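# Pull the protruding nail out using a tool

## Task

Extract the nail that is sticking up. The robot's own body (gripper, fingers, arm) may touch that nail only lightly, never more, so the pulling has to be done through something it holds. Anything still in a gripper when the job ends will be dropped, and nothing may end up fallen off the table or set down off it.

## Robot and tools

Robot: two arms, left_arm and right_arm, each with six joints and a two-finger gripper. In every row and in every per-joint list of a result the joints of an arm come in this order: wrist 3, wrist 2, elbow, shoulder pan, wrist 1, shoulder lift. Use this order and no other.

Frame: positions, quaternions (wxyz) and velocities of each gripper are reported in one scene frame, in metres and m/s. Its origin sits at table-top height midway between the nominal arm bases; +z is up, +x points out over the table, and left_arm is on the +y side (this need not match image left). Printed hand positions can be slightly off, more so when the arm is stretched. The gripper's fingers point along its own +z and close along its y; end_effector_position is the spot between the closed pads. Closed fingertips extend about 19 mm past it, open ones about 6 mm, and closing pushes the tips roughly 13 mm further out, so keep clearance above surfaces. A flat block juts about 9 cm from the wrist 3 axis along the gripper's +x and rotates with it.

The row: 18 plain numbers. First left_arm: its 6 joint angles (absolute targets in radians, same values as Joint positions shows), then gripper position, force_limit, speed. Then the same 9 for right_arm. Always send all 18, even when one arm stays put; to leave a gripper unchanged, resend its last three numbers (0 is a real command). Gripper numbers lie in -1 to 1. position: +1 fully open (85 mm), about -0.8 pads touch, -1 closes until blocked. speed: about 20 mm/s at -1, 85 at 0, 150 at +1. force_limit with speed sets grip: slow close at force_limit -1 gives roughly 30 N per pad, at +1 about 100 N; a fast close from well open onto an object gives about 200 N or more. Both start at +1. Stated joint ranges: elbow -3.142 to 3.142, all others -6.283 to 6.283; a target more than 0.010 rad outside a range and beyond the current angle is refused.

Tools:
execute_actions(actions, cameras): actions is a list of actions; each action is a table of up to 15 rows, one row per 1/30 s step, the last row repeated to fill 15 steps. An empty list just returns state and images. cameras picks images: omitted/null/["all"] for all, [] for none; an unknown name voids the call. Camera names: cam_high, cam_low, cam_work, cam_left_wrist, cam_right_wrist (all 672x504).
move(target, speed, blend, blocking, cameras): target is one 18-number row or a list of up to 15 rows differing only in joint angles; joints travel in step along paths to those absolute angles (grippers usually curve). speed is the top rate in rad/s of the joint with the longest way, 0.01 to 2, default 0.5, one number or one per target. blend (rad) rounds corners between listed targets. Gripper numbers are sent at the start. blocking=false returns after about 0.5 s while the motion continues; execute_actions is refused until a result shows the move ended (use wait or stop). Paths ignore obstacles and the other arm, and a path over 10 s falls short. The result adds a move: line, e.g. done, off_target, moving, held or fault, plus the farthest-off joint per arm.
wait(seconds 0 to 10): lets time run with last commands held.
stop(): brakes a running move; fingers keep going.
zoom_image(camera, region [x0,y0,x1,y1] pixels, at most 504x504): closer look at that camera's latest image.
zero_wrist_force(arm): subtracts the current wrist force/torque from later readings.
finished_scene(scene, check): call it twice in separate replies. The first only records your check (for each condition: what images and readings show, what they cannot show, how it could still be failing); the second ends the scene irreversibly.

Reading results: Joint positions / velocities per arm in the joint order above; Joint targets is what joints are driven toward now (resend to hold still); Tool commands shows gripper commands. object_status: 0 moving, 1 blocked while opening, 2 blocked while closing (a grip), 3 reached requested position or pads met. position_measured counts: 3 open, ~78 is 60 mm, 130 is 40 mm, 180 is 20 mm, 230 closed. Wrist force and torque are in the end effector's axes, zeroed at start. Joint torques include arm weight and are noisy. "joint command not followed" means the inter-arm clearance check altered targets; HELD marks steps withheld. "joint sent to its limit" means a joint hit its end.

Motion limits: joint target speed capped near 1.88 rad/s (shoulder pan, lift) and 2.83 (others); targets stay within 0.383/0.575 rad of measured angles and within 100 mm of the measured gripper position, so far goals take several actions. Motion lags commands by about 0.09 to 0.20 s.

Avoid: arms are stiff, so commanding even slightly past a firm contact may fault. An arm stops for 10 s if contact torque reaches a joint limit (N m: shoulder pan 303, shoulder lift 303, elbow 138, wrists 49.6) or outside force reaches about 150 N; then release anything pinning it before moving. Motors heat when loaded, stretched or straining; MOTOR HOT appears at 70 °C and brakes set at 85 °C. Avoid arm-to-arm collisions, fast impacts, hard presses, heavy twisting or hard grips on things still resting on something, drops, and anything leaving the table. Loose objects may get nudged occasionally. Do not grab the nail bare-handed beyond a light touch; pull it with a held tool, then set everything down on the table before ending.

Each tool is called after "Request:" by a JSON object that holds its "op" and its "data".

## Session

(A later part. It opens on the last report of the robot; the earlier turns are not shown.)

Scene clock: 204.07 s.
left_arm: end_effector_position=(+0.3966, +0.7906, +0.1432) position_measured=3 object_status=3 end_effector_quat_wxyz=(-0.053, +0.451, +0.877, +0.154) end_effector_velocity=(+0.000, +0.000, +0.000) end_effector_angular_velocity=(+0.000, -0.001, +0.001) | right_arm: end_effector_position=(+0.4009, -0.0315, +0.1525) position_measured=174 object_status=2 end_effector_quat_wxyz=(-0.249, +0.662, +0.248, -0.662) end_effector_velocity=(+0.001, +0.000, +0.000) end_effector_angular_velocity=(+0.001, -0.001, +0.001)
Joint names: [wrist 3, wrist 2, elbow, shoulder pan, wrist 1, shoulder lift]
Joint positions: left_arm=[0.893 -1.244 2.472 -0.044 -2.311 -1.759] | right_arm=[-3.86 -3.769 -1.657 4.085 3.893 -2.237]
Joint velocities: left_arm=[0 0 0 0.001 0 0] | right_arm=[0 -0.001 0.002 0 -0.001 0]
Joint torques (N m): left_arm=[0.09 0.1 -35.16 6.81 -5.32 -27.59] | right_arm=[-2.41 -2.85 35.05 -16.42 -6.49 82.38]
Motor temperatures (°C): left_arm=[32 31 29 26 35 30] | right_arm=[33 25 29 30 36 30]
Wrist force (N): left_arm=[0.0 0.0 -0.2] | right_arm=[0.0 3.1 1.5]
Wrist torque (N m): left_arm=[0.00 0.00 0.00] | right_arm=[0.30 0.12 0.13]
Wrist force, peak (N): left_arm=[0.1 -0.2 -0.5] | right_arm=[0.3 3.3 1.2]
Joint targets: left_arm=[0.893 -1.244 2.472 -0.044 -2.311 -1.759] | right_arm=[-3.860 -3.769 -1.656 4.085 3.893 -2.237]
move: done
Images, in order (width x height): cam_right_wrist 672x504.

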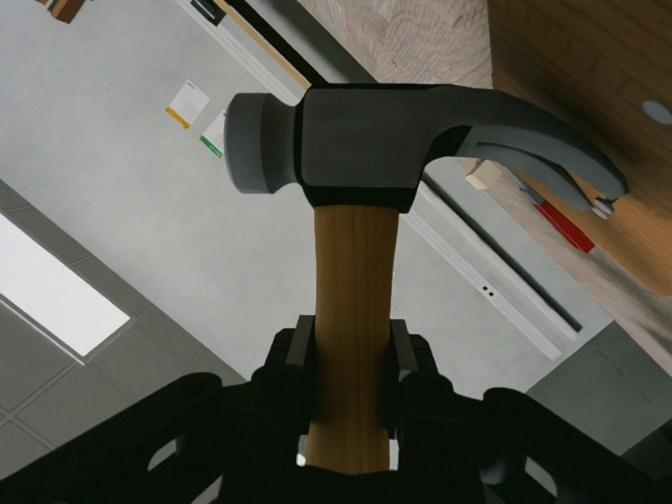

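Request:
{"op": "move", "data": {"target": [0.893,-1.244,2.472,-0.044,-2.311,-1.759,1,1,1,-3.86,-3.7781,-1.6617,4.0759,3.8982,-2.2363,-1,1,0.4], "speed": 0.05, "cameras": ["cam_right_wrist"]}}

Request:
{"op": "zoom_image", "data": {"camera": "cam_right_wrist", "region": [430, 80, 672, 280]}}

Scene clock: 205.27 s.
left_arm: end_effector_position=(+0.3966, +0.7906, +0.1432) position_measured=3 object_status=3 end_effector_quat_wxyz=(-0.053, +0.451, +0.877, +0.154) end_effector_velocity=(+0.001, +0.000, +0.000) end_effector_angular_velocity=(+0.000, +0.000, -0.001) | right_arm: end_effector_position=(+0.4044, -0.0383, +0.1505) position_measured=174 object_status=2 end_effector_quat_wxyz=(-0.249, +0.662, +0.248, -0.662) end_effector_velocity=(+0.001, -0.001, -0.001) end_effector_angular_velocity=(+0.001, -0.001, +0.001)
Joint names: [wrist 3, wrist 2, elbow, shoulder pan, wrist 1, shoulder lift]
Joint positions: left_arm=[0.893 -1.244 2.472 -0.044 -2.311 -1.759] | right_arm=[-3.86 -3.778 -1.662 4.076 3.898 -2.236]
Joint velocities: left_arm=[0 0 -0.001 0 0 0.001] | right_arm=[0 -0.002 -0.001 -0.001 0.002 0]
Joint torques (N m): left_arm=[0.1 0.44 -33.71 6.79 -5.78 -25.86] | right_arm=[-2.32 -3.03 23.36 -16.89 1.54 107.49]
Motor temperatures (°C): left_arm=[32 31 29 26 35 30] | right_arm=[33 25 29 30 36 30]
Wrist force (N): left_arm=[0.2 0.2 -0.3] | right_arm=[0.0 2.7 0.9]
Wrist torque (N m): left_arm=[0.03 -0.03 0.00] | right_arm=[0.23 0.13 0.12]
Wrist force, peak (N): left_arm=[0.5 0.0 -0.2] | right_arm=[-0.1 3.1 1.1]
Joint targets: left_arm=[0.893 -1.244 2.472 -0.044 -2.311 -1.759] | right_arm=[-3.860 -3.778 -1.662 4.076 3.898 -2.236]
move: done
Images, in order (width x height): cam_right_wrist 672x504.

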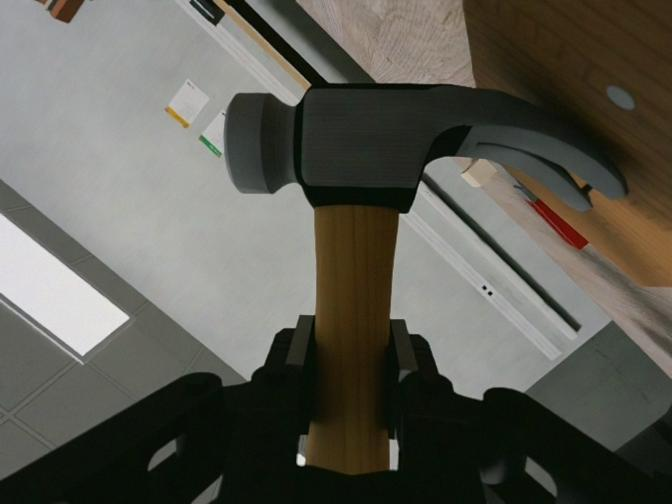

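Scaled by 2.083 from the camera's 672x504 image, which has a finer 960x720 frame.

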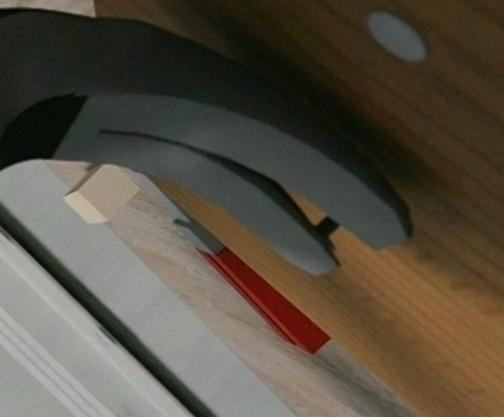

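Request:
{"op": "move", "data": {"target": [[0.893,-1.244,2.472,-0.044,-2.311,-1.759,1,1,1,-3.86,-3.7717,-1.6504,4.0823,3.8931,-2.2425,-1,1,0.4],[0.893,-1.244,2.472,-0.044,-2.311,-1.759,1,1,1,-3.86,-3.7665,-1.6598,4.0875,3.8976,-2.2376,-1,1,0.4]], "speed": 0.05, "cameras": ["cam_right_wrist"]}}

Request:
{"op": "zoom_image", "data": {"camera": "cam_right_wrist", "region": [520, 120, 672, 234]}}

Request:
{"op": "move", "data": {"target": [0.893,-1.244,2.472,-0.044,-2.311,-1.759,1,1,1,-3.86,-3.7697,-1.6634,4.0855,3.8992,-2.2356,-1,1,0.4], "speed": 0.05, "cameras": ["cam_right_wrist"]}}

Request:
{"op": "zoom_image", "data": {"camera": "cam_right_wrist", "region": [520, 120, 672, 234]}}

Scene clock: 206.67 s.
left_arm: end_effector_position=(+0.3966, +0.7906, +0.1432) position_measured=3 object_status=3 end_effector_quat_wxyz=(-0.053, +0.451, +0.877, +0.154) end_effector_velocity=(+0.000, +0.000, +0.000) end_effector_angular_velocity=(+0.000, +0.000, -0.001) | right_arm: end_effector_position=(+0.3988, -0.0306, +0.1502) position_measured=174 object_status=2 end_effector_quat_wxyz=(-0.249, +0.662, +0.248, -0.662) end_effector_velocity=(-0.001, +0.000, +0.000) end_effector_angular_velocity=(+0.000, +0.000, +0.000)
Joint names: [wrist 3, wrist 2, elbow, shoulder pan, wrist 1, shoulder lift]
Joint positions: left_arm=[0.893 -1.244 2.472 -0.044 -2.311 -1.759] | right_arm=[-3.86 -3.767 -1.66 4.087 3.898 -2.238]
Joint velocities: left_arm=[0 0 0 0 0 0] | right_arm=[0 0.001 -0.002 0.001 0.002 0.001]
Joint torques (N m): left_arm=[0.57 0.35 -35.22 7.55 -6.15 -26.31] | right_arm=[-2.29 3.98 23.89 21.06 1.81 107.05]
Motor temperatures (°C): left_arm=[32 31 29 26 35 30] | right_arm=[33 25 29 30 36 30]
Wrist force (N): left_arm=[0.2 -0.2 -0.2] | right_arm=[-0.1 2.7 1.1]
Wrist torque (N m): left_arm=[-0.03 -0.03 -0.01] | right_arm=[0.24 0.16 0.12]
Wrist force, peak (N): left_arm=[0.4 -0.2 -0.3] | right_arm=[-0.2 3.4 1.6]
Joint targets: left_arm=[0.893 -1.244 2.472 -0.044 -2.311 -1.759] | right_arm=[-3.860 -3.767 -1.660 4.088 3.898 -2.238]
move: done
Images, in order (width x height): cam_right_wrist 672x504.

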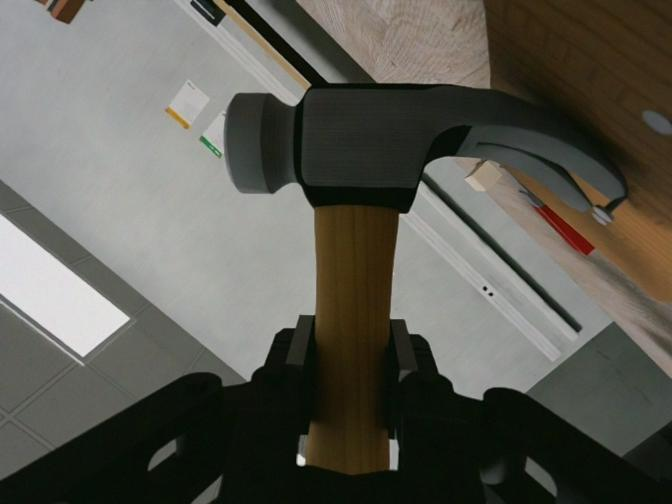

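Scaled by 3.316 from the camera's 672x504 image, which has a finer 960x720 frame.

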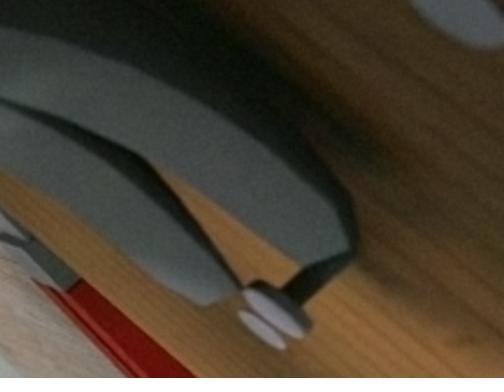

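Scene clock: 207.37 s.
left_arm: end_effector_position=(+0.3966, +0.7906, +0.1432) position_measured=3 object_status=3 end_effector_quat_wxyz=(-0.053, +0.451, +0.877, +0.154) end_effector_velocity=(+0.001, -0.001, +0.001) end_effector_angular_velocity=(+0.000, -0.002, -0.002) | right_arm: end_effector_position=(+0.3988, -0.0334, +0.1504) position_measured=174 object_status=2 end_effector_quat_wxyz=(-0.249, +0.662, +0.248, -0.662) end_effector_velocity=(+0.000, -0.001, +0.000) end_effector_angular_velocity=(+0.000, +0.000, +0.000)
Joint names: [wrist 3, wrist 2, elbow, shoulder pan, wrist 1, shoulder lift]
Joint positions: left_arm=[0.893 -1.244 2.472 -0.044 -2.311 -1.759] | right_arm=[-3.86 -3.77 -1.663 4.086 3.899 -2.236]
Joint velocities: left_arm=[0.001 0 -0.001 -0.001 0 -0.002] | right_arm=[0 -0.001 -0.001 0 0.001 0]
Joint torques (N m): left_arm=[-0.23 0.3 -33.79 6.9 -5.83 -25.78] | right_arm=[-2.25 -2.84 23.33 -17.21 1.5 108.43]
Motor temperatures (°C): left_arm=[32 31 29 26 35 30] | right_arm=[33 25 29 30 36 30]
Wrist force (N): left_arm=[-0.1 -0.2 -0.1] | right_arm=[-0.1 2.7 0.9]
Wrist torque (N m): left_arm=[-0.03 0.02 0.00] | right_arm=[0.24 0.16 0.12]
Wrist force, peak (N): left_arm=[0.3 0.3 -0.2] | right_arm=[0.0 3.0 1.4]
Joint targets: left_arm=[0.893 -1.244 2.472 -0.044 -2.311 -1.759] | right_arm=[-3.860 -3.770 -1.663 4.085 3.899 -2.236]
move: done
Images, in order (width x height): cam_right_wrist 672x504.

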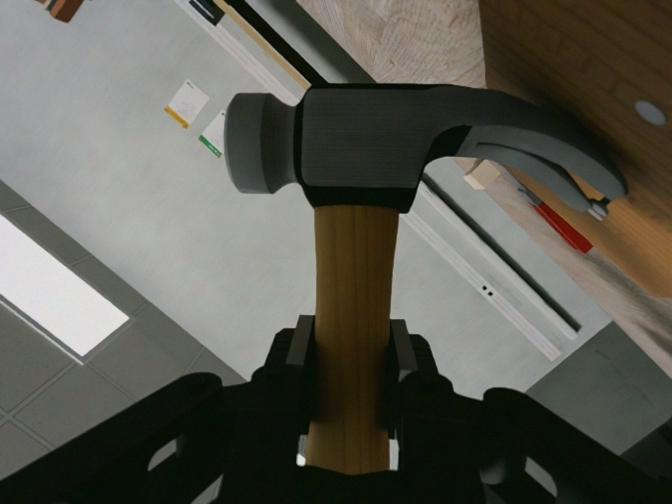

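Scaled by 3.316 from the camera's 672x504 image, which has a finer 960x720 frame.

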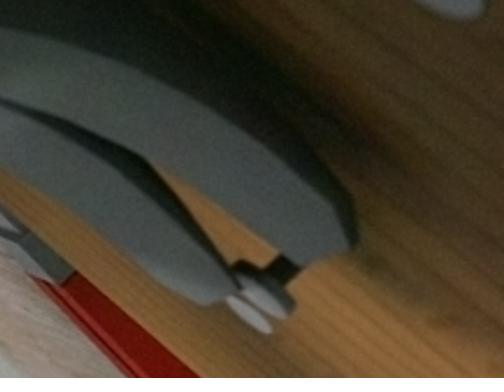

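Request:
{"op": "move", "data": {"target": [[0.893,-1.244,2.472,-0.044,-2.311,-1.759,1,1,1,-3.86,-3.7577,-1.6421,4.0975,3.8896,-2.2473,-1,1,0.4],[0.893,-1.244,2.472,-0.044,-2.311,-1.759,1,1,1,-3.86,-3.7577,-1.6429,4.0975,3.8942,-2.2511,-1,1,0.4]], "speed": 0.05, "cameras": ["cam_right_wrist"]}}

Request:
{"op": "zoom_image", "data": {"camera": "cam_right_wrist", "region": [430, 80, 672, 280]}}

Request:
{"op": "move", "data": {"target": [0.893,-1.244,2.472,-0.044,-2.311,-1.759,1,1,1,-3.86,-3.7577,-1.6437,4.0975,3.8988,-2.2549,-1,1,0.4], "speed": 0.03, "cameras": ["cam_right_wrist"]}}

Request:
{"op": "zoom_image", "data": {"camera": "cam_right_wrist", "region": [430, 80, 672, 280]}}

Scene clock: 209.10 s.
left_arm: end_effector_position=(+0.3966, +0.7906, +0.1432) position_measured=3 object_status=3 end_effector_quat_wxyz=(-0.053, +0.451, +0.877, +0.154) end_effector_velocity=(+0.000, +0.000, +0.000) end_effector_angular_velocity=(-0.001, -0.001, +0.000) | right_arm: end_effector_position=(+0.3978, -0.0185, +0.1469) position_measured=174 object_status=2 end_effector_quat_wxyz=(-0.249, +0.662, +0.248, -0.662) end_effector_velocity=(+0.001, +0.000, -0.002) end_effector_angular_velocity=(-0.001, +0.000, -0.003)
Joint names: [wrist 3, wrist 2, elbow, shoulder pan, wrist 1, shoulder lift]
Joint positions: left_arm=[0.893 -1.244 2.472 -0.044 -2.311 -1.759] | right_arm=[-3.86 -3.758 -1.643 4.097 3.894 -2.251]
Joint velocities: left_arm=[0 -0.001 0 0 0 -0.001] | right_arm=[0.001 0 0 -0.002 0.003 -0.003]
Joint torques (N m): left_arm=[0.4 0.77 -34.42 4.87 -5.67 -29.62] | right_arm=[-2.19 3.71 22.53 22.94 10.3 47.59]
Motor temperatures (°C): left_arm=[32 31 29 26 35 30] | right_arm=[33 25 29 30 36 30]
Wrist force (N): left_arm=[0.3 0.1 0.1] | right_arm=[-37.2 -31.4 -2.5]
Wrist torque (N m): left_arm=[0.01 -0.05 0.00] | right_arm=[0.24 0.05 0.10]
Wrist force, peak (N): left_arm=[0.2 -0.3 -0.6] | right_arm=[-37.2 -31.4 -2.5]
Joint targets: left_arm=[0.893 -1.244 2.472 -0.044 -2.311 -1.759] | right_arm=[-3.860 -3.758 -1.643 4.098 3.894 -2.251]
move: done
Images, in order (width x height): cam_right_wrist 672x504.

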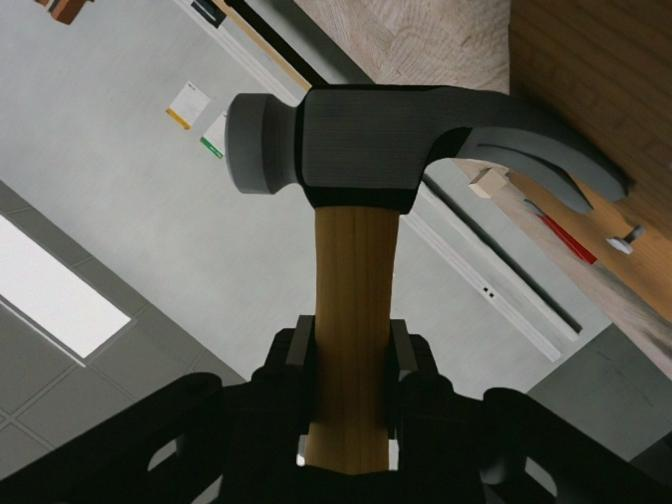

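Scaled by 2.083 from the camera's 672x504 image, which has a finer 960x720 frame.

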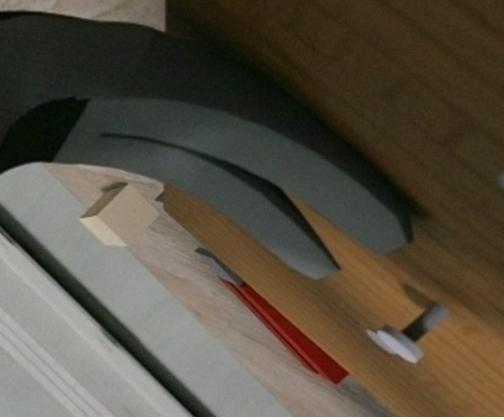

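Scene clock: 209.80 s.
left_arm: end_effector_position=(+0.3966, +0.7906, +0.1432) position_measured=3 object_status=3 end_effector_quat_wxyz=(-0.053, +0.451, +0.877, +0.154) end_effector_velocity=(+0.000, +0.000, +0.000) end_effector_angular_velocity=(+0.000, +0.000, +0.000) | right_arm: end_effector_position=(+0.3978, -0.0185, +0.1432) position_measured=174 object_status=2 end_effector_quat_wxyz=(-0.249, +0.662, +0.248, -0.662) end_effector_velocity=(-0.001, +0.000, -0.002) end_effector_angular_velocity=(-0.003, +0.003, +0.001)
Joint names: [wrist 3, wrist 2, elbow, shoulder pan, wrist 1, shoulder lift]
Joint positions: left_arm=[0.893 -1.244 2.472 -0.044 -2.311 -1.759] | right_arm=[-3.86 -3.758 -1.644 4.098 3.899 -2.255]
Joint velocities: left_arm=[0 0 0 0 0 0] | right_arm=[0 0 0 0.001 -0.001 -0.003]
Joint torques (N m): left_arm=[0.79 0.24 -32.91 7.08 -5.4 -26.43] | right_arm=[-2.21 0.29 7.08 18.23 9.38 44.91]
Motor temperatures (°C): left_arm=[32 31 29 26 35 30] | right_arm=[33 25 29 30 36 30]
Wrist force (N): left_arm=[0.2 -0.1 -0.3] | right_arm=[-35.2 -39.7 0.4]
Wrist torque (N m): left_arm=[-0.02 -0.03 0.00] | right_arm=[0.47 -0.01 -0.44]
Wrist force, peak (N): left_arm=[0.3 -0.3 -0.2] | right_arm=[-42.7 -37.1 -3.0]
Joint targets: left_arm=[0.893 -1.244 2.472 -0.044 -2.311 -1.759] | right_arm=[-3.860 -3.758 -1.644 4.098 3.899 -2.255]
move: done
Images, in order (width x height): cam_right_wrist 672x504.

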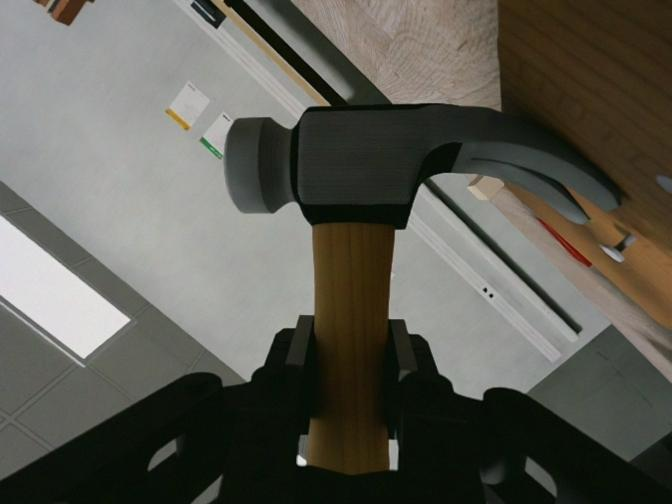

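Scaled by 2.083 from the camera's 672x504 image, which has a finer 960x720 frame.

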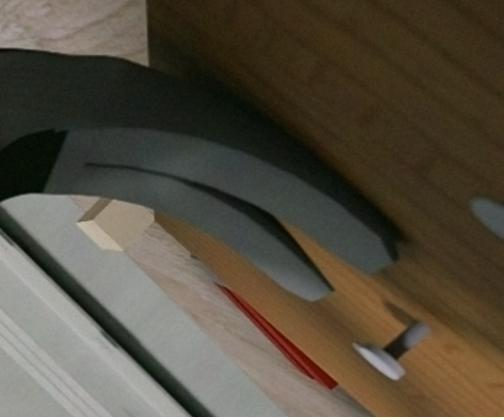

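Request:
{"op": "move", "data": {"target": [[0.893,-1.244,2.472,-0.044,-2.311,-1.759,1,1,1,-3.86,-3.7547,-1.6484,4.1005,3.8983,-2.2497,-1,1,0.4],[0.893,-1.244,2.472,-0.044,-2.311,-1.759,1,1,1,-3.86,-3.7667,-1.6697,4.0885,3.908,-2.238,-1,1,0.4]], "speed": 0.04, "cameras": ["cam_right_wrist"]}}

Request:
{"op": "zoom_image", "data": {"camera": "cam_right_wrist", "region": [520, 120, 672, 234]}}

Request:
{"op": "move", "data": {"target": [0.893,-1.244,2.472,-0.044,-2.311,-1.759,1,1,1,-3.86,-3.7715,-1.6782,4.0837,3.9118,-2.2333,-1,1,0.4], "speed": 0.04, "cameras": ["cam_right_wrist"]}}

Request:
{"op": "zoom_image", "data": {"camera": "cam_right_wrist", "region": [520, 120, 672, 234]}}

Scene clock: 215.27 s.
left_arm: end_effector_position=(+0.3966, +0.7906, +0.1432) position_measured=3 object_status=3 end_effector_quat_wxyz=(-0.053, +0.451, +0.877, +0.154) end_effector_velocity=(+0.000, +0.000, -0.001) end_effector_angular_velocity=(+0.000, +0.001, +0.000) | right_arm: end_effector_position=(+0.3959, -0.0333, +0.1459) position_measured=174 object_status=2 end_effector_quat_wxyz=(-0.249, +0.662, +0.248, -0.662) end_effector_velocity=(+0.000, -0.001, +0.000) end_effector_angular_velocity=(+0.000, -0.001, +0.001)
Joint names: [wrist 3, wrist 2, elbow, shoulder pan, wrist 1, shoulder lift]
Joint positions: left_arm=[0.893 -1.244 2.472 -0.044 -2.311 -1.759] | right_arm=[-3.86 -3.767 -1.67 4.089 3.908 -2.238]
Joint velocities: left_arm=[0 0 0.001 0 0 0.001] | right_arm=[0.001 -0.002 -0.002 -0.001 0.002 0.001]
Joint torques (N m): left_arm=[0.18 0.42 -33.44 6.58 -5.68 -26.85] | right_arm=[-1.61 -8.88 14.42 -26.6 0.17 100.81]
Motor temperatures (°C): left_arm=[32 31 29 26 35 30] | right_arm=[33 25 29 30 36 30]
Wrist force (N): left_arm=[0.1 -0.2 0.0] | right_arm=[6.7 -15.3 4.4]
Wrist torque (N m): left_arm=[-0.03 -0.01 -0.01] | right_arm=[0.89 0.14 -1.26]
Wrist force, peak (N): left_arm=[0.5 -0.2 -0.3] | right_arm=[-38.7 -43.4 0.2]
Joint targets: left_arm=[0.893 -1.244 2.472 -0.044 -2.311 -1.759] | right_arm=[-3.860 -3.767 -1.670 4.088 3.908 -2.238]
move: done
Images, in order (width x height): cam_right_wrist 672x504.

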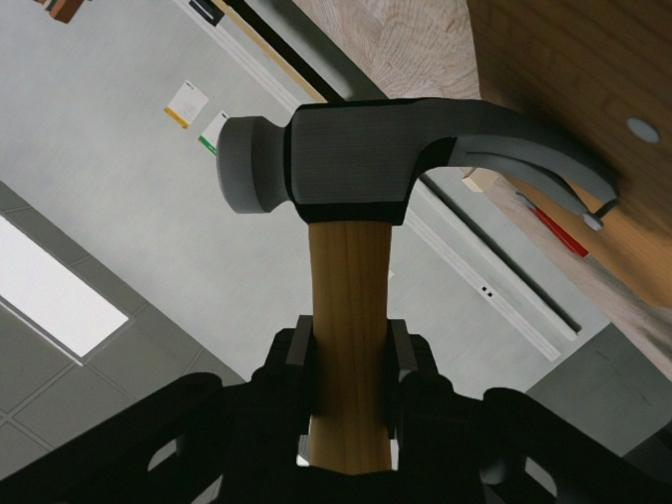

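Scaled by 3.316 from the camera's 672x504 image, which has a finer 960x720 frame.

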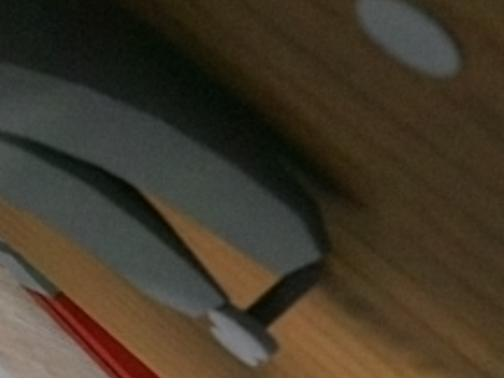

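Scene clock: 215.97 s.
left_arm: end_effector_position=(+0.3966, +0.7906, +0.1432) position_measured=3 object_status=3 end_effector_quat_wxyz=(-0.053, +0.451, +0.877, +0.154) end_effector_velocity=(+0.000, +0.000, +0.000) end_effector_angular_velocity=(-0.001, +0.000, +0.001) | right_arm: end_effector_position=(+0.3962, -0.0393, +0.1460) position_measured=174 object_status=2 end_effector_quat_wxyz=(-0.249, +0.662, +0.248, -0.662) end_effector_velocity=(+0.000, -0.002, +0.000) end_effector_angular_velocity=(+0.000, -0.001, +0.002)
Joint names: [wrist 3, wrist 2, elbow, shoulder pan, wrist 1, shoulder lift]
Joint positions: left_arm=[0.893 -1.244 2.472 -0.044 -2.311 -1.759] | right_arm=[-3.86 -3.771 -1.678 4.084 3.912 -2.233]
Joint velocities: left_arm=[0 -0.001 -0.001 0.001 0 0] | right_arm=[0.001 -0.003 -0.002 -0.001 0.003 0.002]
Joint torques (N m): left_arm=[0.13 0.5 -33.18 3.82 -5.52 -23.55] | right_arm=[0.03 -11.75 10.24 -32.05 -2.09 100.02]
Motor temperatures (°C): left_arm=[32 31 29 26 35 30] | right_arm=[33 25 29 30 36 30]
Wrist force (N): left_arm=[0.0 -0.1 -0.1] | right_arm=[15.6 -24.9 9.6]
Wrist torque (N m): left_arm=[-0.02 -0.01 0.00] | right_arm=[1.42 0.07 -2.43]
Wrist force, peak (N): left_arm=[0.3 -0.3 -0.3] | right_arm=[16.4 -26.7 9.6]
Joint targets: left_arm=[0.893 -1.244 2.472 -0.044 -2.311 -1.759] | right_arm=[-3.860 -3.771 -1.678 4.084 3.912 -2.233]
move: done
Images, in order (width x height): cam_right_wrist 672x504.

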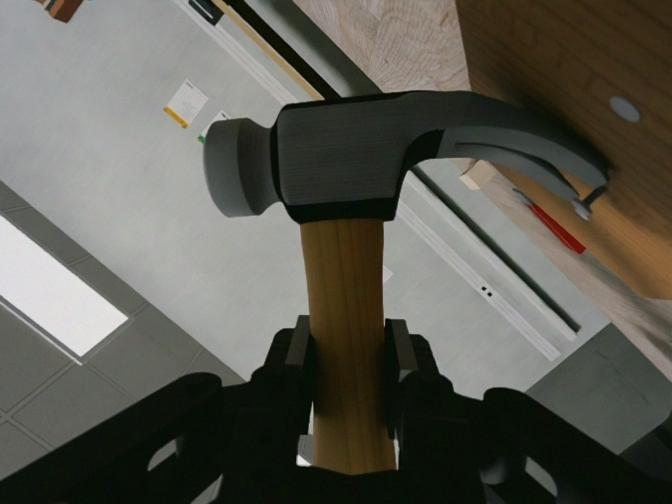

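Scaled by 3.316 from the camera's 672x504 image, which has a finer 960x720 frame.

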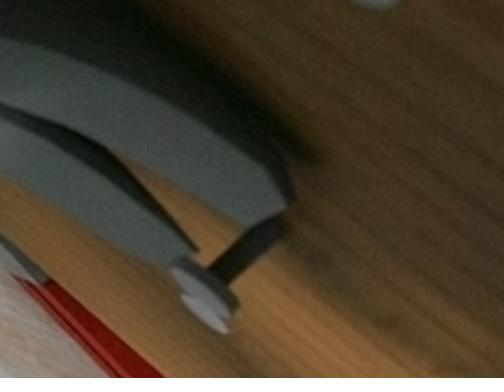

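Request:
{"op": "move", "data": {"target": [[0.893,-1.244,2.472,-0.044,-2.311,-1.759,1,1,1,-3.86,-3.7651,-1.6668,4.0901,3.9067,-2.2395,-1,1,0.4],[0.893,-1.244,2.472,-0.044,-2.311,-1.759,1,1,1,-3.86,-3.7601,-1.6755,4.0951,3.9109,-2.235,-1,1,0.4]], "speed": 0.04, "cameras": ["cam_right_wrist"]}}

Request:
{"op": "zoom_image", "data": {"camera": "cam_right_wrist", "region": [520, 120, 672, 234]}}

Request:
{"op": "move", "data": {"target": [0.893,-1.244,2.472,-0.044,-2.311,-1.759,1,1,1,-3.86,-3.7665,-1.6869,4.0887,3.916,-2.2288,-1,1,0.4], "speed": 0.04, "cameras": ["cam_right_wrist"]}}

Request:
{"op": "zoom_image", "data": {"camera": "cam_right_wrist", "region": [520, 120, 672, 234]}}

Scene clock: 217.43 s.
left_arm: end_effector_position=(+0.3966, +0.7906, +0.1432) position_measured=3 object_status=3 end_effector_quat_wxyz=(-0.053, +0.451, +0.877, +0.154) end_effector_velocity=(+0.000, +0.000, -0.001) end_effector_angular_velocity=(+0.000, +0.002, -0.001) | right_arm: end_effector_position=(+0.3909, -0.0316, +0.1458) position_measured=174 object_status=2 end_effector_quat_wxyz=(-0.249, +0.662, +0.248, -0.662) end_effector_velocity=(-0.001, +0.000, +0.000) end_effector_angular_velocity=(-0.001, +0.001, -0.001)
Joint names: [wrist 3, wrist 2, elbow, shoulder pan, wrist 1, shoulder lift]
Joint positions: left_arm=[0.893 -1.244 2.472 -0.044 -2.311 -1.759] | right_arm=[-3.86 -3.76 -1.675 4.095 3.911 -2.235]
Joint velocities: left_arm=[0 0 0.001 -0.001 0 0.001] | right_arm=[0 0.001 -0.002 0 0 0]
Joint torques (N m): left_arm=[0.19 0.32 -34.09 6.64 -5.39 -28.98] | right_arm=[3.1 3.74 23.13 19.57 1.7 108.41]
Motor temperatures (°C): left_arm=[32 31 29 26 35 30] | right_arm=[33 25 29 30 36 30]
Wrist force (N): left_arm=[0.3 -0.1 -0.1] | right_arm=[0.8 2.3 1.0]
Wrist torque (N m): left_arm=[-0.02 -0.04 0.00] | right_arm=[0.26 0.13 0.02]
Wrist force, peak (N): left_arm=[0.4 -0.2 -0.3] | right_arm=[14.8 -26.1 9.2]
Joint targets: left_arm=[0.893 -1.244 2.472 -0.044 -2.311 -1.759] | right_arm=[-3.860 -3.760 -1.675 4.095 3.911 -2.235]
move: done
Images, in order (width x height): cam_right_wrist 672x504.

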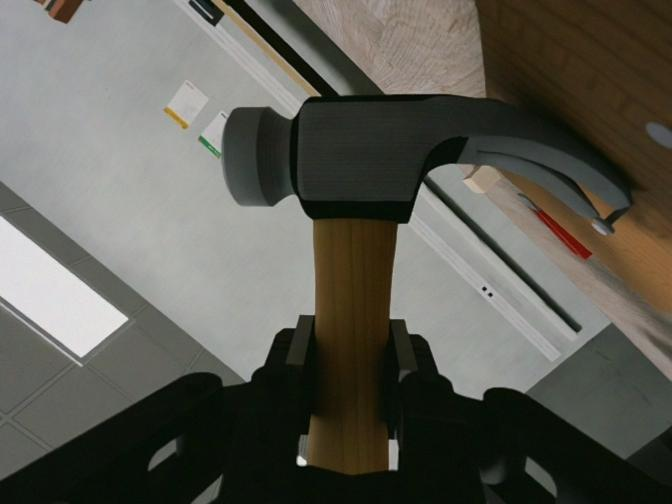

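Scaled by 3.316 from the camera's 672x504 image, which has a finer 960x720 frame.

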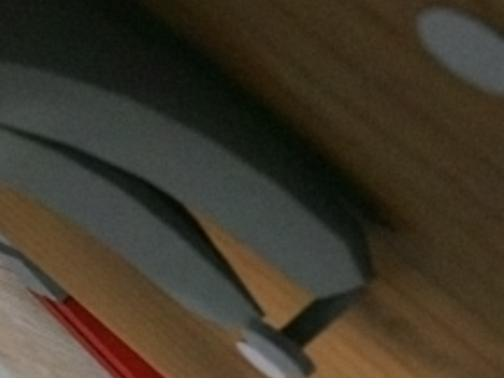

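Scene clock: 218.17 s.
left_arm: end_effector_position=(+0.3966, +0.7906, +0.1432) position_measured=3 object_status=3 end_effector_quat_wxyz=(-0.053, +0.451, +0.877, +0.154) end_effector_velocity=(+0.000, +0.000, -0.001) end_effector_angular_velocity=(+0.000, +0.001, +0.000) | right_arm: end_effector_position=(+0.3913, -0.0394, +0.1461) position_measured=174 object_status=2 end_effector_quat_wxyz=(-0.249, +0.662, +0.248, -0.662) end_effector_velocity=(+0.000, -0.002, +0.000) end_effector_angular_velocity=(+0.000, +0.000, +0.002)
Joint names: [wrist 3, wrist 2, elbow, shoulder pan, wrist 1, shoulder lift]
Joint positions: left_arm=[0.893 -1.244 2.472 -0.044 -2.311 -1.759] | right_arm=[-3.86 -3.766 -1.687 4.089 3.916 -2.229]
Joint velocities: left_arm=[0 0 0 0 0 0.001] | right_arm=[0 -0.003 -0.002 -0.001 0.001 0.001]
Joint torques (N m): left_arm=[0.62 0.37 -33.88 6.26 -5.1 -26.6] | right_arm=[3.17 -9.08 12.7 -27.57 -0.38 100.73]
Motor temperatures (°C): left_arm=[32 31 29 26 35 30] | right_arm=[33 25 29 30 36 30]
Wrist force (N): left_arm=[0.0 -0.1 0.1] | right_arm=[8.2 -17.5 5.4]
Wrist torque (N m): left_arm=[-0.01 0.00 0.00] | right_arm=[0.88 0.12 -1.58]
Wrist force, peak (N): left_arm=[0.4 0.1 -0.4] | right_arm=[17.3 11.9 7.3]
Joint targets: left_arm=[0.893 -1.244 2.472 -0.044 -2.311 -1.759] | right_arm=[-3.860 -3.767 -1.687 4.089 3.916 -2.229]
move: done
Images, in order (width x height): cam_right_wrist 672x504.

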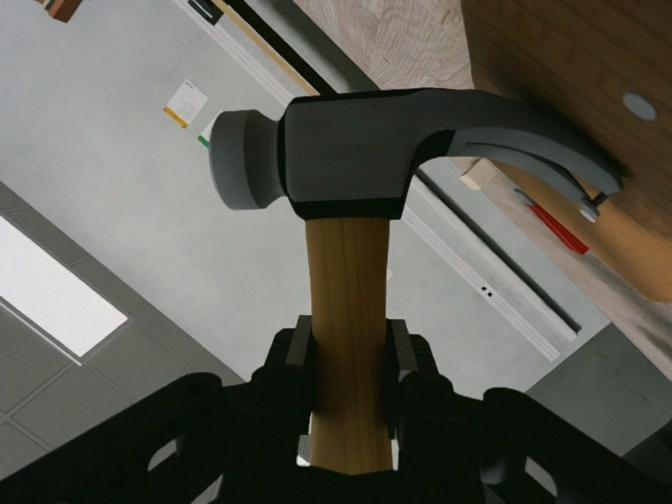

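Scaled by 3.316 from the camera's 672x504 image, which has a finer 960x720 frame.

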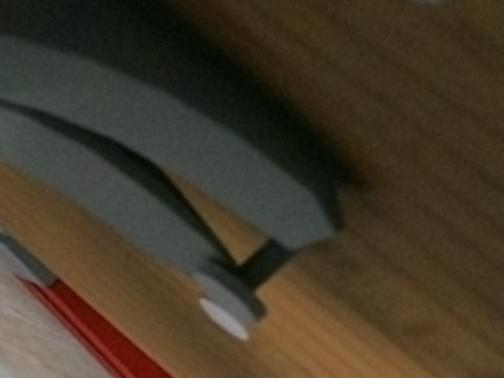

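Request:
{"op": "move", "data": {"target": [[0.893,-1.244,2.472,-0.044,-2.311,-1.759,1,1,1,-3.86,-3.7601,-1.6755,4.0951,3.9109,-2.235,-1,1,0.4],[0.893,-1.244,2.472,-0.044,-2.311,-1.759,1,1,1,-3.86,-3.7551,-1.6842,4.1001,3.9151,-2.2305,-1,1,0.4],[0.893,-1.244,2.472,-0.044,-2.311,-1.759,1,1,1,-3.86,-3.7615,-1.6956,4.0937,3.9202,-2.2243,-1,1,0.4]], "speed": 0.04, "cameras": ["cam_right_wrist"]}}

Request:
{"op": "zoom_image", "data": {"camera": "cam_right_wrist", "region": [520, 120, 672, 234]}}

Scene clock: 219.73 s.
left_arm: end_effector_position=(+0.3966, +0.7906, +0.1432) position_measured=3 object_status=3 end_effector_quat_wxyz=(-0.053, +0.451, +0.877, +0.154) end_effector_velocity=(+0.000, +0.000, +0.000) end_effector_angular_velocity=(+0.000, -0.001, +0.000) | right_arm: end_effector_position=(+0.3864, -0.0396, +0.1460) position_measured=174 object_status=2 end_effector_quat_wxyz=(-0.249, +0.662, +0.248, -0.662) end_effector_velocity=(+0.000, -0.001, +0.000) end_effector_angular_velocity=(+0.002, -0.001, +0.000)
Joint names: [wrist 3, wrist 2, elbow, shoulder pan, wrist 1, shoulder lift]
Joint positions: left_arm=[0.893 -1.244 2.472 -0.044 -2.311 -1.759] | right_arm=[-3.86 -3.761 -1.695 4.094 3.92 -2.224]
Joint velocities: left_arm=[0 0 -0.001 0.001 0 0] | right_arm=[-0.001 -0.001 -0.002 -0.001 0.001 0.001]
Joint torques (N m): left_arm=[0.07 0.37 -33.31 6.84 -5.32 -26.11] | right_arm=[1.24 -3.08 22.02 -17 1.69 106.8]
Motor temperatures (°C): left_arm=[32 31 29 26 35 30] | right_arm=[33 25 29 30 36 30]
Wrist force (N): left_arm=[0.3 -0.1 -0.2] | right_arm=[-0.3 2.8 0.8]
Wrist torque (N m): left_arm=[-0.01 -0.05 0.00] | right_arm=[0.24 0.22 0.09]
Wrist force, peak (N): left_arm=[0.6 -0.1 -0.1] | right_arm=[8.2 -19.6 5.3]
Joint targets: left_arm=[0.893 -1.244 2.472 -0.044 -2.311 -1.759] | right_arm=[-3.860 -3.761 -1.696 4.094 3.920 -2.224]
move: done
Images, in order (width x height): cam_right_wrist 672x504.

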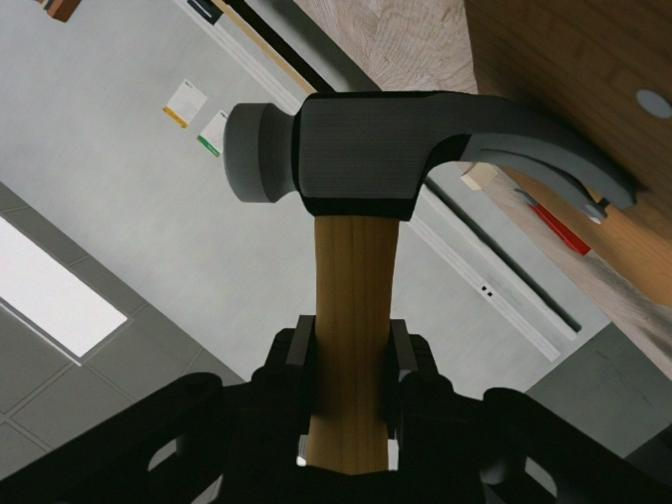

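Scaled by 3.316 from the camera's 672x504 image, which has a finer 960x720 frame.

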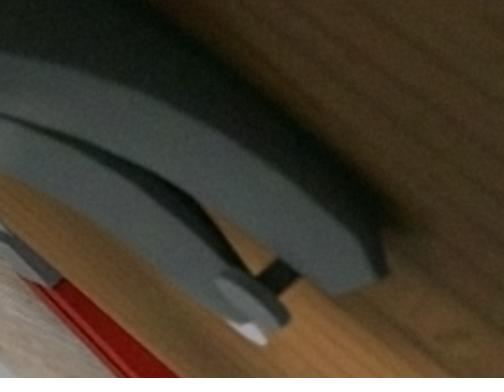

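Request:
{"op": "move", "data": {"target": [0.893,-1.244,2.472,-0.044,-2.311,-1.759,1,1,1,-3.86,-3.7655,-1.7027,4.0897,3.9234,-2.2204,-1,1,0.4], "speed": 0.04, "cameras": ["cam_right_wrist"]}}

Request:
{"op": "zoom_image", "data": {"camera": "cam_right_wrist", "region": [520, 120, 672, 234]}}

Request:
{"op": "move", "data": {"target": [0.893,-1.244,2.472,-0.044,-2.311,-1.759,1,1,1,-3.86,-3.7695,-1.7098,4.0857,3.9266,-2.2165,-1,1,0.4], "speed": 0.04, "cameras": ["cam_right_wrist"]}}

Request:
{"op": "zoom_image", "data": {"camera": "cam_right_wrist", "region": [520, 120, 672, 234]}}

Scene clock: 220.97 s.
left_arm: end_effector_position=(+0.3966, +0.7906, +0.1432) position_measured=3 object_status=3 end_effector_quat_wxyz=(-0.053, +0.451, +0.877, +0.154) end_effector_velocity=(+0.000, +0.000, +0.000) end_effector_angular_velocity=(+0.000, +0.001, +0.000) | right_arm: end_effector_position=(+0.3867, -0.0446, +0.1461) position_measured=174 object_status=2 end_effector_quat_wxyz=(-0.249, +0.662, +0.248, -0.662) end_effector_velocity=(-0.001, +0.000, +0.001) end_effector_angular_velocity=(+0.001, -0.001, +0.002)
Joint names: [wrist 3, wrist 2, elbow, shoulder pan, wrist 1, shoulder lift]
Joint positions: left_arm=[0.893 -1.244 2.472 -0.044 -2.311 -1.759] | right_arm=[-3.86 -3.765 -1.703 4.09 3.923 -2.22]
Joint velocities: left_arm=[0 0 0 0 0 0.001] | right_arm=[0 -0.001 -0.002 0.002 0.001 0.002]
Joint torques (N m): left_arm=[0.4 0.51 -33.23 5.84 -5.44 -27.7] | right_arm=[-1.68 -2.83 23.27 -16.9 1.61 107.83]
Motor temperatures (°C): left_arm=[32 31 29 26 35 30] | right_arm=[33 25 29 30 36 30]
Wrist force (N): left_arm=[0.0 0.2 -0.1] | right_arm=[0.1 3.1 0.7]
Wrist torque (N m): left_arm=[0.02 0.01 0.00] | right_arm=[0.29 0.13 0.10]
Wrist force, peak (N): left_arm=[0.5 -0.2 -0.2] | right_arm=[0.0 3.2 1.2]
Joint targets: left_arm=[0.893 -1.244 2.472 -0.044 -2.311 -1.759] | right_arm=[-3.860 -3.765 -1.703 4.090 3.923 -2.220]
move: done
Images, in order (width x height): cam_right_wrist 672x504.

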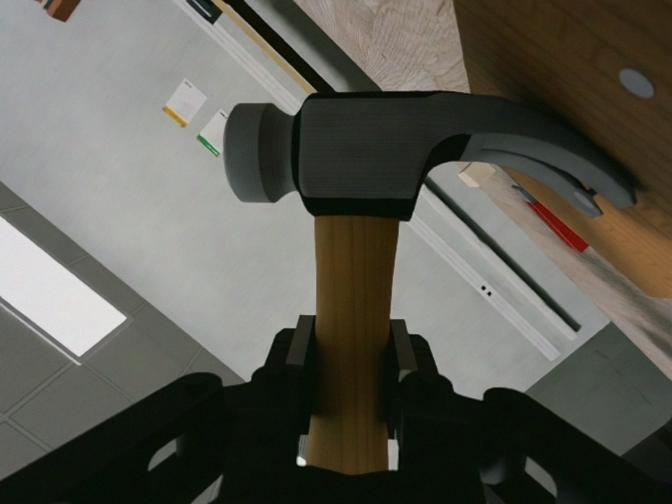

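Scaled by 3.316 from the camera's 672x504 image, which has a finer 960x720 frame.

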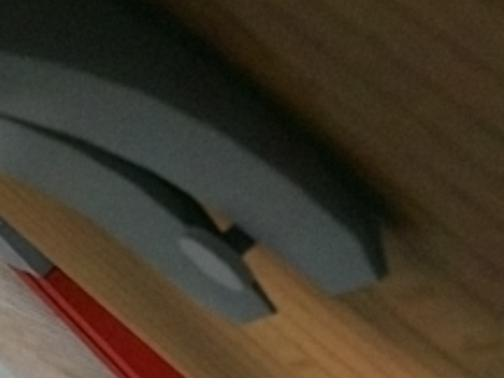

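Scene clock: 221.67 s.
left_arm: end_effector_position=(+0.3966, +0.7906, +0.1432) position_measured=3 object_status=3 end_effector_quat_wxyz=(-0.053, +0.451, +0.877, +0.154) end_effector_velocity=(+0.000, +0.000, +0.000) end_effector_angular_velocity=(-0.001, +0.000, +0.000) | right_arm: end_effector_position=(+0.3869, -0.0495, +0.1463) position_measured=174 object_status=2 end_effector_quat_wxyz=(-0.249, +0.662, +0.248, -0.662) end_effector_velocity=(+0.000, -0.001, +0.000) end_effector_angular_velocity=(+0.000, +0.000, -0.001)
Joint names: [wrist 3, wrist 2, elbow, shoulder pan, wrist 1, shoulder lift]
Joint positions: left_arm=[0.893 -1.244 2.472 -0.044 -2.311 -1.759] | right_arm=[-3.86 -3.769 -1.71 4.086 3.927 -2.217]
Joint velocities: left_arm=[0 -0.001 0 0 0 0] | right_arm=[0 -0.001 -0.002 -0.002 0 0.001]
Joint torques (N m): left_arm=[0.28 0.41 -33.04 4.45 -5.48 -27.34] | right_arm=[-2.1 -2.66 22.64 -17.12 1.31 105.22]
Motor temperatures (°C): left_arm=[32 31 29 26 35 30] | right_arm=[33 25 29 30 36 30]
Wrist force (N): left_arm=[0.2 0.0 0.0] | right_arm=[0.2 2.9 0.8]
Wrist torque (N m): left_arm=[0.01 -0.03 0.00] | right_arm=[0.23 0.11 0.11]
Wrist force, peak (N): left_arm=[0.5 -0.1 -0.1] | right_arm=[0.2 3.1 0.3]
Joint targets: left_arm=[0.893 -1.244 2.472 -0.044 -2.311 -1.759] | right_arm=[-3.860 -3.769 -1.710 4.086 3.927 -2.216]
move: done
Images, in order (width x height): cam_right_wrist 672x504.

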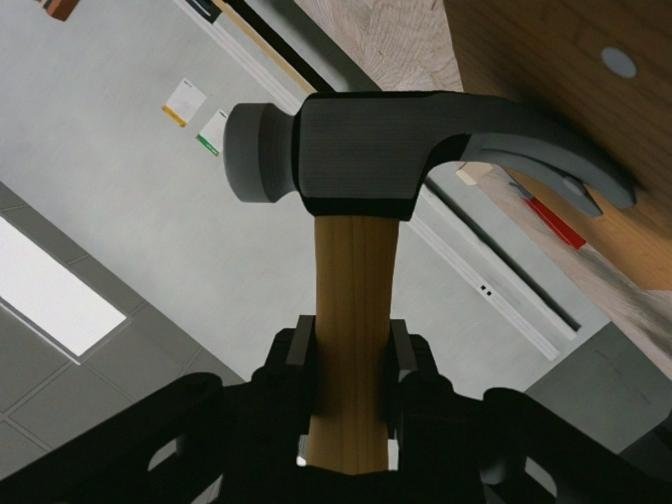

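Scaled by 3.316 from the camera's 672x504 image, which has a finer 960x720 frame.

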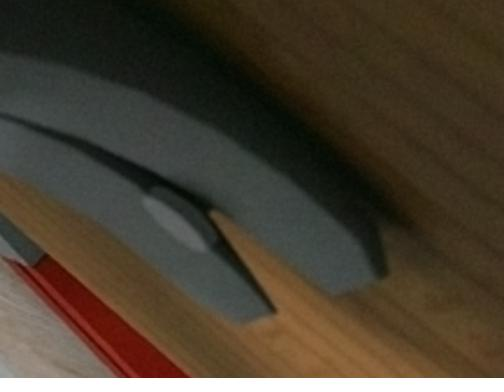

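Request:
{"op": "move", "data": {"target": [0.893,-1.244,2.472,-0.044,-2.311,-1.759,1,1,1,-3.86,-3.7727,-1.7155,4.0825,3.9292,-2.2134,-1,1,0.4], "speed": 0.04, "cameras": ["cam_right_wrist"]}}

Request:
{"op": "zoom_image", "data": {"camera": "cam_right_wrist", "region": [520, 120, 672, 234]}}

Scene clock: 222.57 s.
left_arm: end_effector_position=(+0.3966, +0.7906, +0.1432) position_measured=3 object_status=3 end_effector_quat_wxyz=(-0.053, +0.451, +0.877, +0.154) end_effector_velocity=(+0.000, +0.000, -0.001) end_effector_angular_velocity=(+0.001, +0.001, -0.001) | right_arm: end_effector_position=(+0.3870, -0.0535, +0.1464) position_measured=174 object_status=2 end_effector_quat_wxyz=(-0.249, +0.662, +0.248, -0.662) end_effector_velocity=(+0.001, -0.001, +0.000) end_effector_angular_velocity=(+0.000, +0.000, -0.001)
Joint names: [wrist 3, wrist 2, elbow, shoulder pan, wrist 1, shoulder lift]
Joint positions: left_arm=[0.893 -1.244 2.472 -0.044 -2.311 -1.759] | right_arm=[-3.86 -3.773 -1.715 4.083 3.929 -2.213]
Joint velocities: left_arm=[0 0.001 0.001 -0.001 0 0] | right_arm=[-0.001 -0.001 -0.001 -0.002 0.001 0]
Joint torques (N m): left_arm=[0.32 -0.04 -33.15 4.66 -5.65 -30.19] | right_arm=[-2.29 -4.75 21.3 -20.62 -0.13 105.78]
Motor temperatures (°C): left_arm=[32 31 29 26 35 30] | right_arm=[33 25 29 30 36 30]
Wrist force (N): left_arm=[0.3 0.0 0.1] | right_arm=[6.1 1.3 1.6]
Wrist torque (N m): left_arm=[0.00 -0.05 -0.01] | right_arm=[0.30 0.18 -0.36]
Wrist force, peak (N): left_arm=[0.5 -0.2 0.1] | right_arm=[6.1 1.3 1.6]
Joint targets: left_arm=[0.893 -1.244 2.472 -0.044 -2.311 -1.759] | right_arm=[-3.860 -3.773 -1.716 4.082 3.929 -2.213]
move: done
Images, in order (width x height): cam_right_wrist 672x504.

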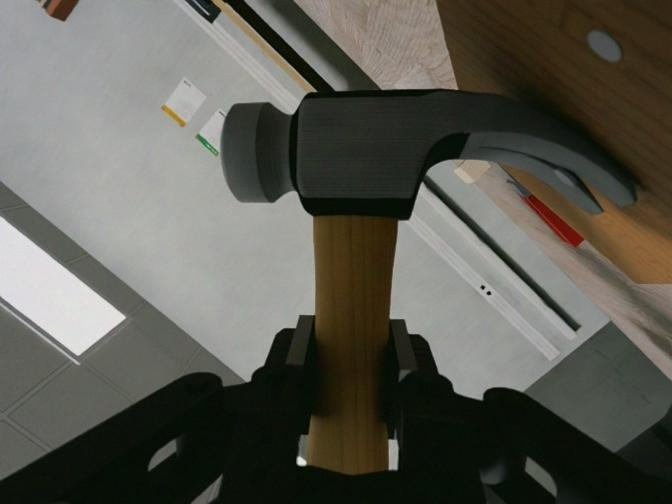

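Scaled by 3.316 from the camera's 672x504 image, which has a finer 960x720 frame.

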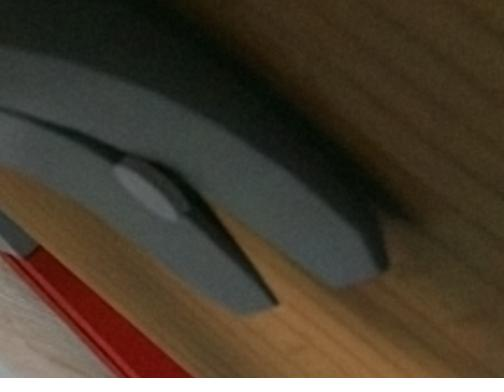

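Request:
{"op": "move", "data": {"target": [0.893,-1.244,2.472,-0.044,-2.311,-1.759,1,1,1,-3.79,-3.7687,-1.7084,4.0865,3.926,-2.2173,-1,1,0.4], "speed": 0.06, "cameras": []}}

Request:
{"op": "move", "data": {"target": [0.893,-1.244,2.472,-0.044,-2.311,-1.759,1,1,1,-3.72,-3.7647,-1.7013,4.0905,3.9228,-2.2212,-1,1,0.4], "speed": 0.06, "cameras": ["cam_right_wrist"]}}

Scene clock: 224.37 s.
left_arm: end_effector_position=(+0.3966, +0.7906, +0.1432) position_measured=3 object_status=3 end_effector_quat_wxyz=(-0.053, +0.451, +0.877, +0.154) end_effector_velocity=(+0.000, +0.000, +0.000) end_effector_angular_velocity=(+0.000, +0.000, +0.000) | right_arm: end_effector_position=(+0.3868, -0.0486, +0.1462) position_measured=174 object_status=2 end_effector_quat_wxyz=(-0.226, +0.670, +0.225, -0.670) end_effector_velocity=(-0.001, +0.000, +0.000) end_effector_angular_velocity=(-0.003, +0.001, +0.001)
Joint names: [wrist 3, wrist 2, elbow, shoulder pan, wrist 1, shoulder lift]
Joint positions: left_arm=[0.893 -1.244 2.472 -0.044 -2.311 -1.759] | right_arm=[-3.79 -3.769 -1.708 4.086 3.926 -2.217]
Joint velocities: left_arm=[0 0 0 0 0 0] | right_arm=[0.002 0 0 0.001 0 -0.001]
Joint torques (N m): left_arm=[0.24 -0.06 -33.31 6.17 -6.02 -26.34] | right_arm=[3.85 1.89 36.04 17.12 -9.19 86.88]
Motor temperatures (°C): left_arm=[32 31 29 26 35 30] | right_arm=[33 25 29 30 36 30]
Wrist force (N): left_arm=[0.3 -0.2 0.0] | right_arm=[14.2 5.7 3.6]
Wrist torque (N m): left_arm=[-0.04 -0.05 0.00] | right_arm=[0.49 0.17 -0.60]
Wrist force, peak (N): left_arm=[0.6 0.0 -0.3] | right_arm=[14.2 5.7 3.6]
Joint targets: left_arm=[0.893 -1.244 2.472 -0.044 -2.311 -1.759] | right_arm=[-3.790 -3.769 -1.708 4.087 3.926 -2.217]
move: done
No camera images: "cameras" was empty.

Scene clock: 225.87 s.
left_arm: end_effector_position=(+0.3966, +0.7906, +0.1432) position_measured=3 object_status=3 end_effector_quat_wxyz=(-0.053, +0.451, +0.877, +0.154) end_effector_velocity=(+0.000, +0.000, -0.001) end_effector_angular_velocity=(+0.000, +0.001, +0.000) | right_arm: end_effector_position=(+0.3866, -0.0437, +0.1461) position_measured=174 object_status=2 end_effector_quat_wxyz=(-0.202, +0.678, +0.202, -0.678) end_effector_velocity=(+0.000, +0.000, +0.000) end_effector_angular_velocity=(-0.002, +0.000, +0.000)
Joint names: [wrist 3, wrist 2, elbow, shoulder pan, wrist 1, shoulder lift]
Joint positions: left_arm=[0.893 -1.244 2.472 -0.044 -2.311 -1.759] | right_arm=[-3.72 -3.765 -1.701 4.09 3.923 -2.221]
Joint velocities: left_arm=[0 0 0.001 0 0 0.001] | right_arm=[0.002 0 0 0 -0.001 0]
Joint torques (N m): left_arm=[0.3 0.62 -32.76 4.96 -4.94 -27.98] | right_arm=[3.85 2.2 39.76 15.77 -10.81 95.59]
Motor temperatures (°C): left_arm=[32 31 29 26 35 30] | right_arm=[33 25 29 30 36 30]
Wrist force (N): left_arm=[-0.1 0.1 -0.1] | right_arm=[23.6 11.4 6.5]
Wrist torque (N m): left_arm=[0.01 0.01 0.00] | right_arm=[0.45 -0.02 -0.70]
Wrist force, peak (N): left_arm=[0.5 -0.1 -0.2] | right_arm=[24.1 12.2 6.9]
Joint targets: left_arm=[0.893 -1.244 2.472 -0.044 -2.311 -1.759] | right_arm=[-3.720 -3.765 -1.701 4.090 3.923 -2.221]
move: done
Images, in order (width x height): cam_right_wrist 672x504.

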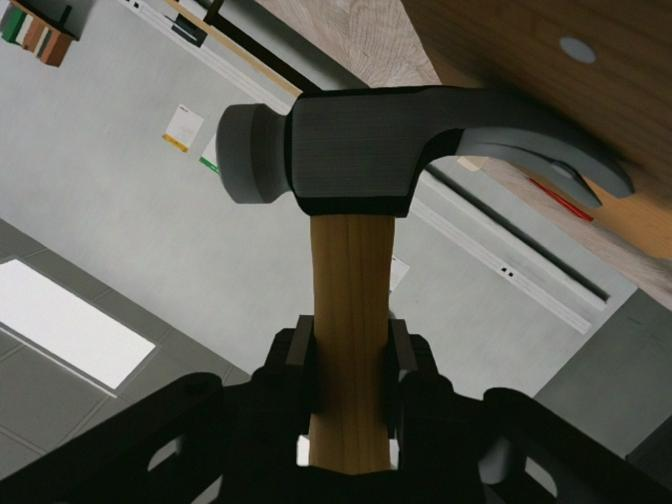

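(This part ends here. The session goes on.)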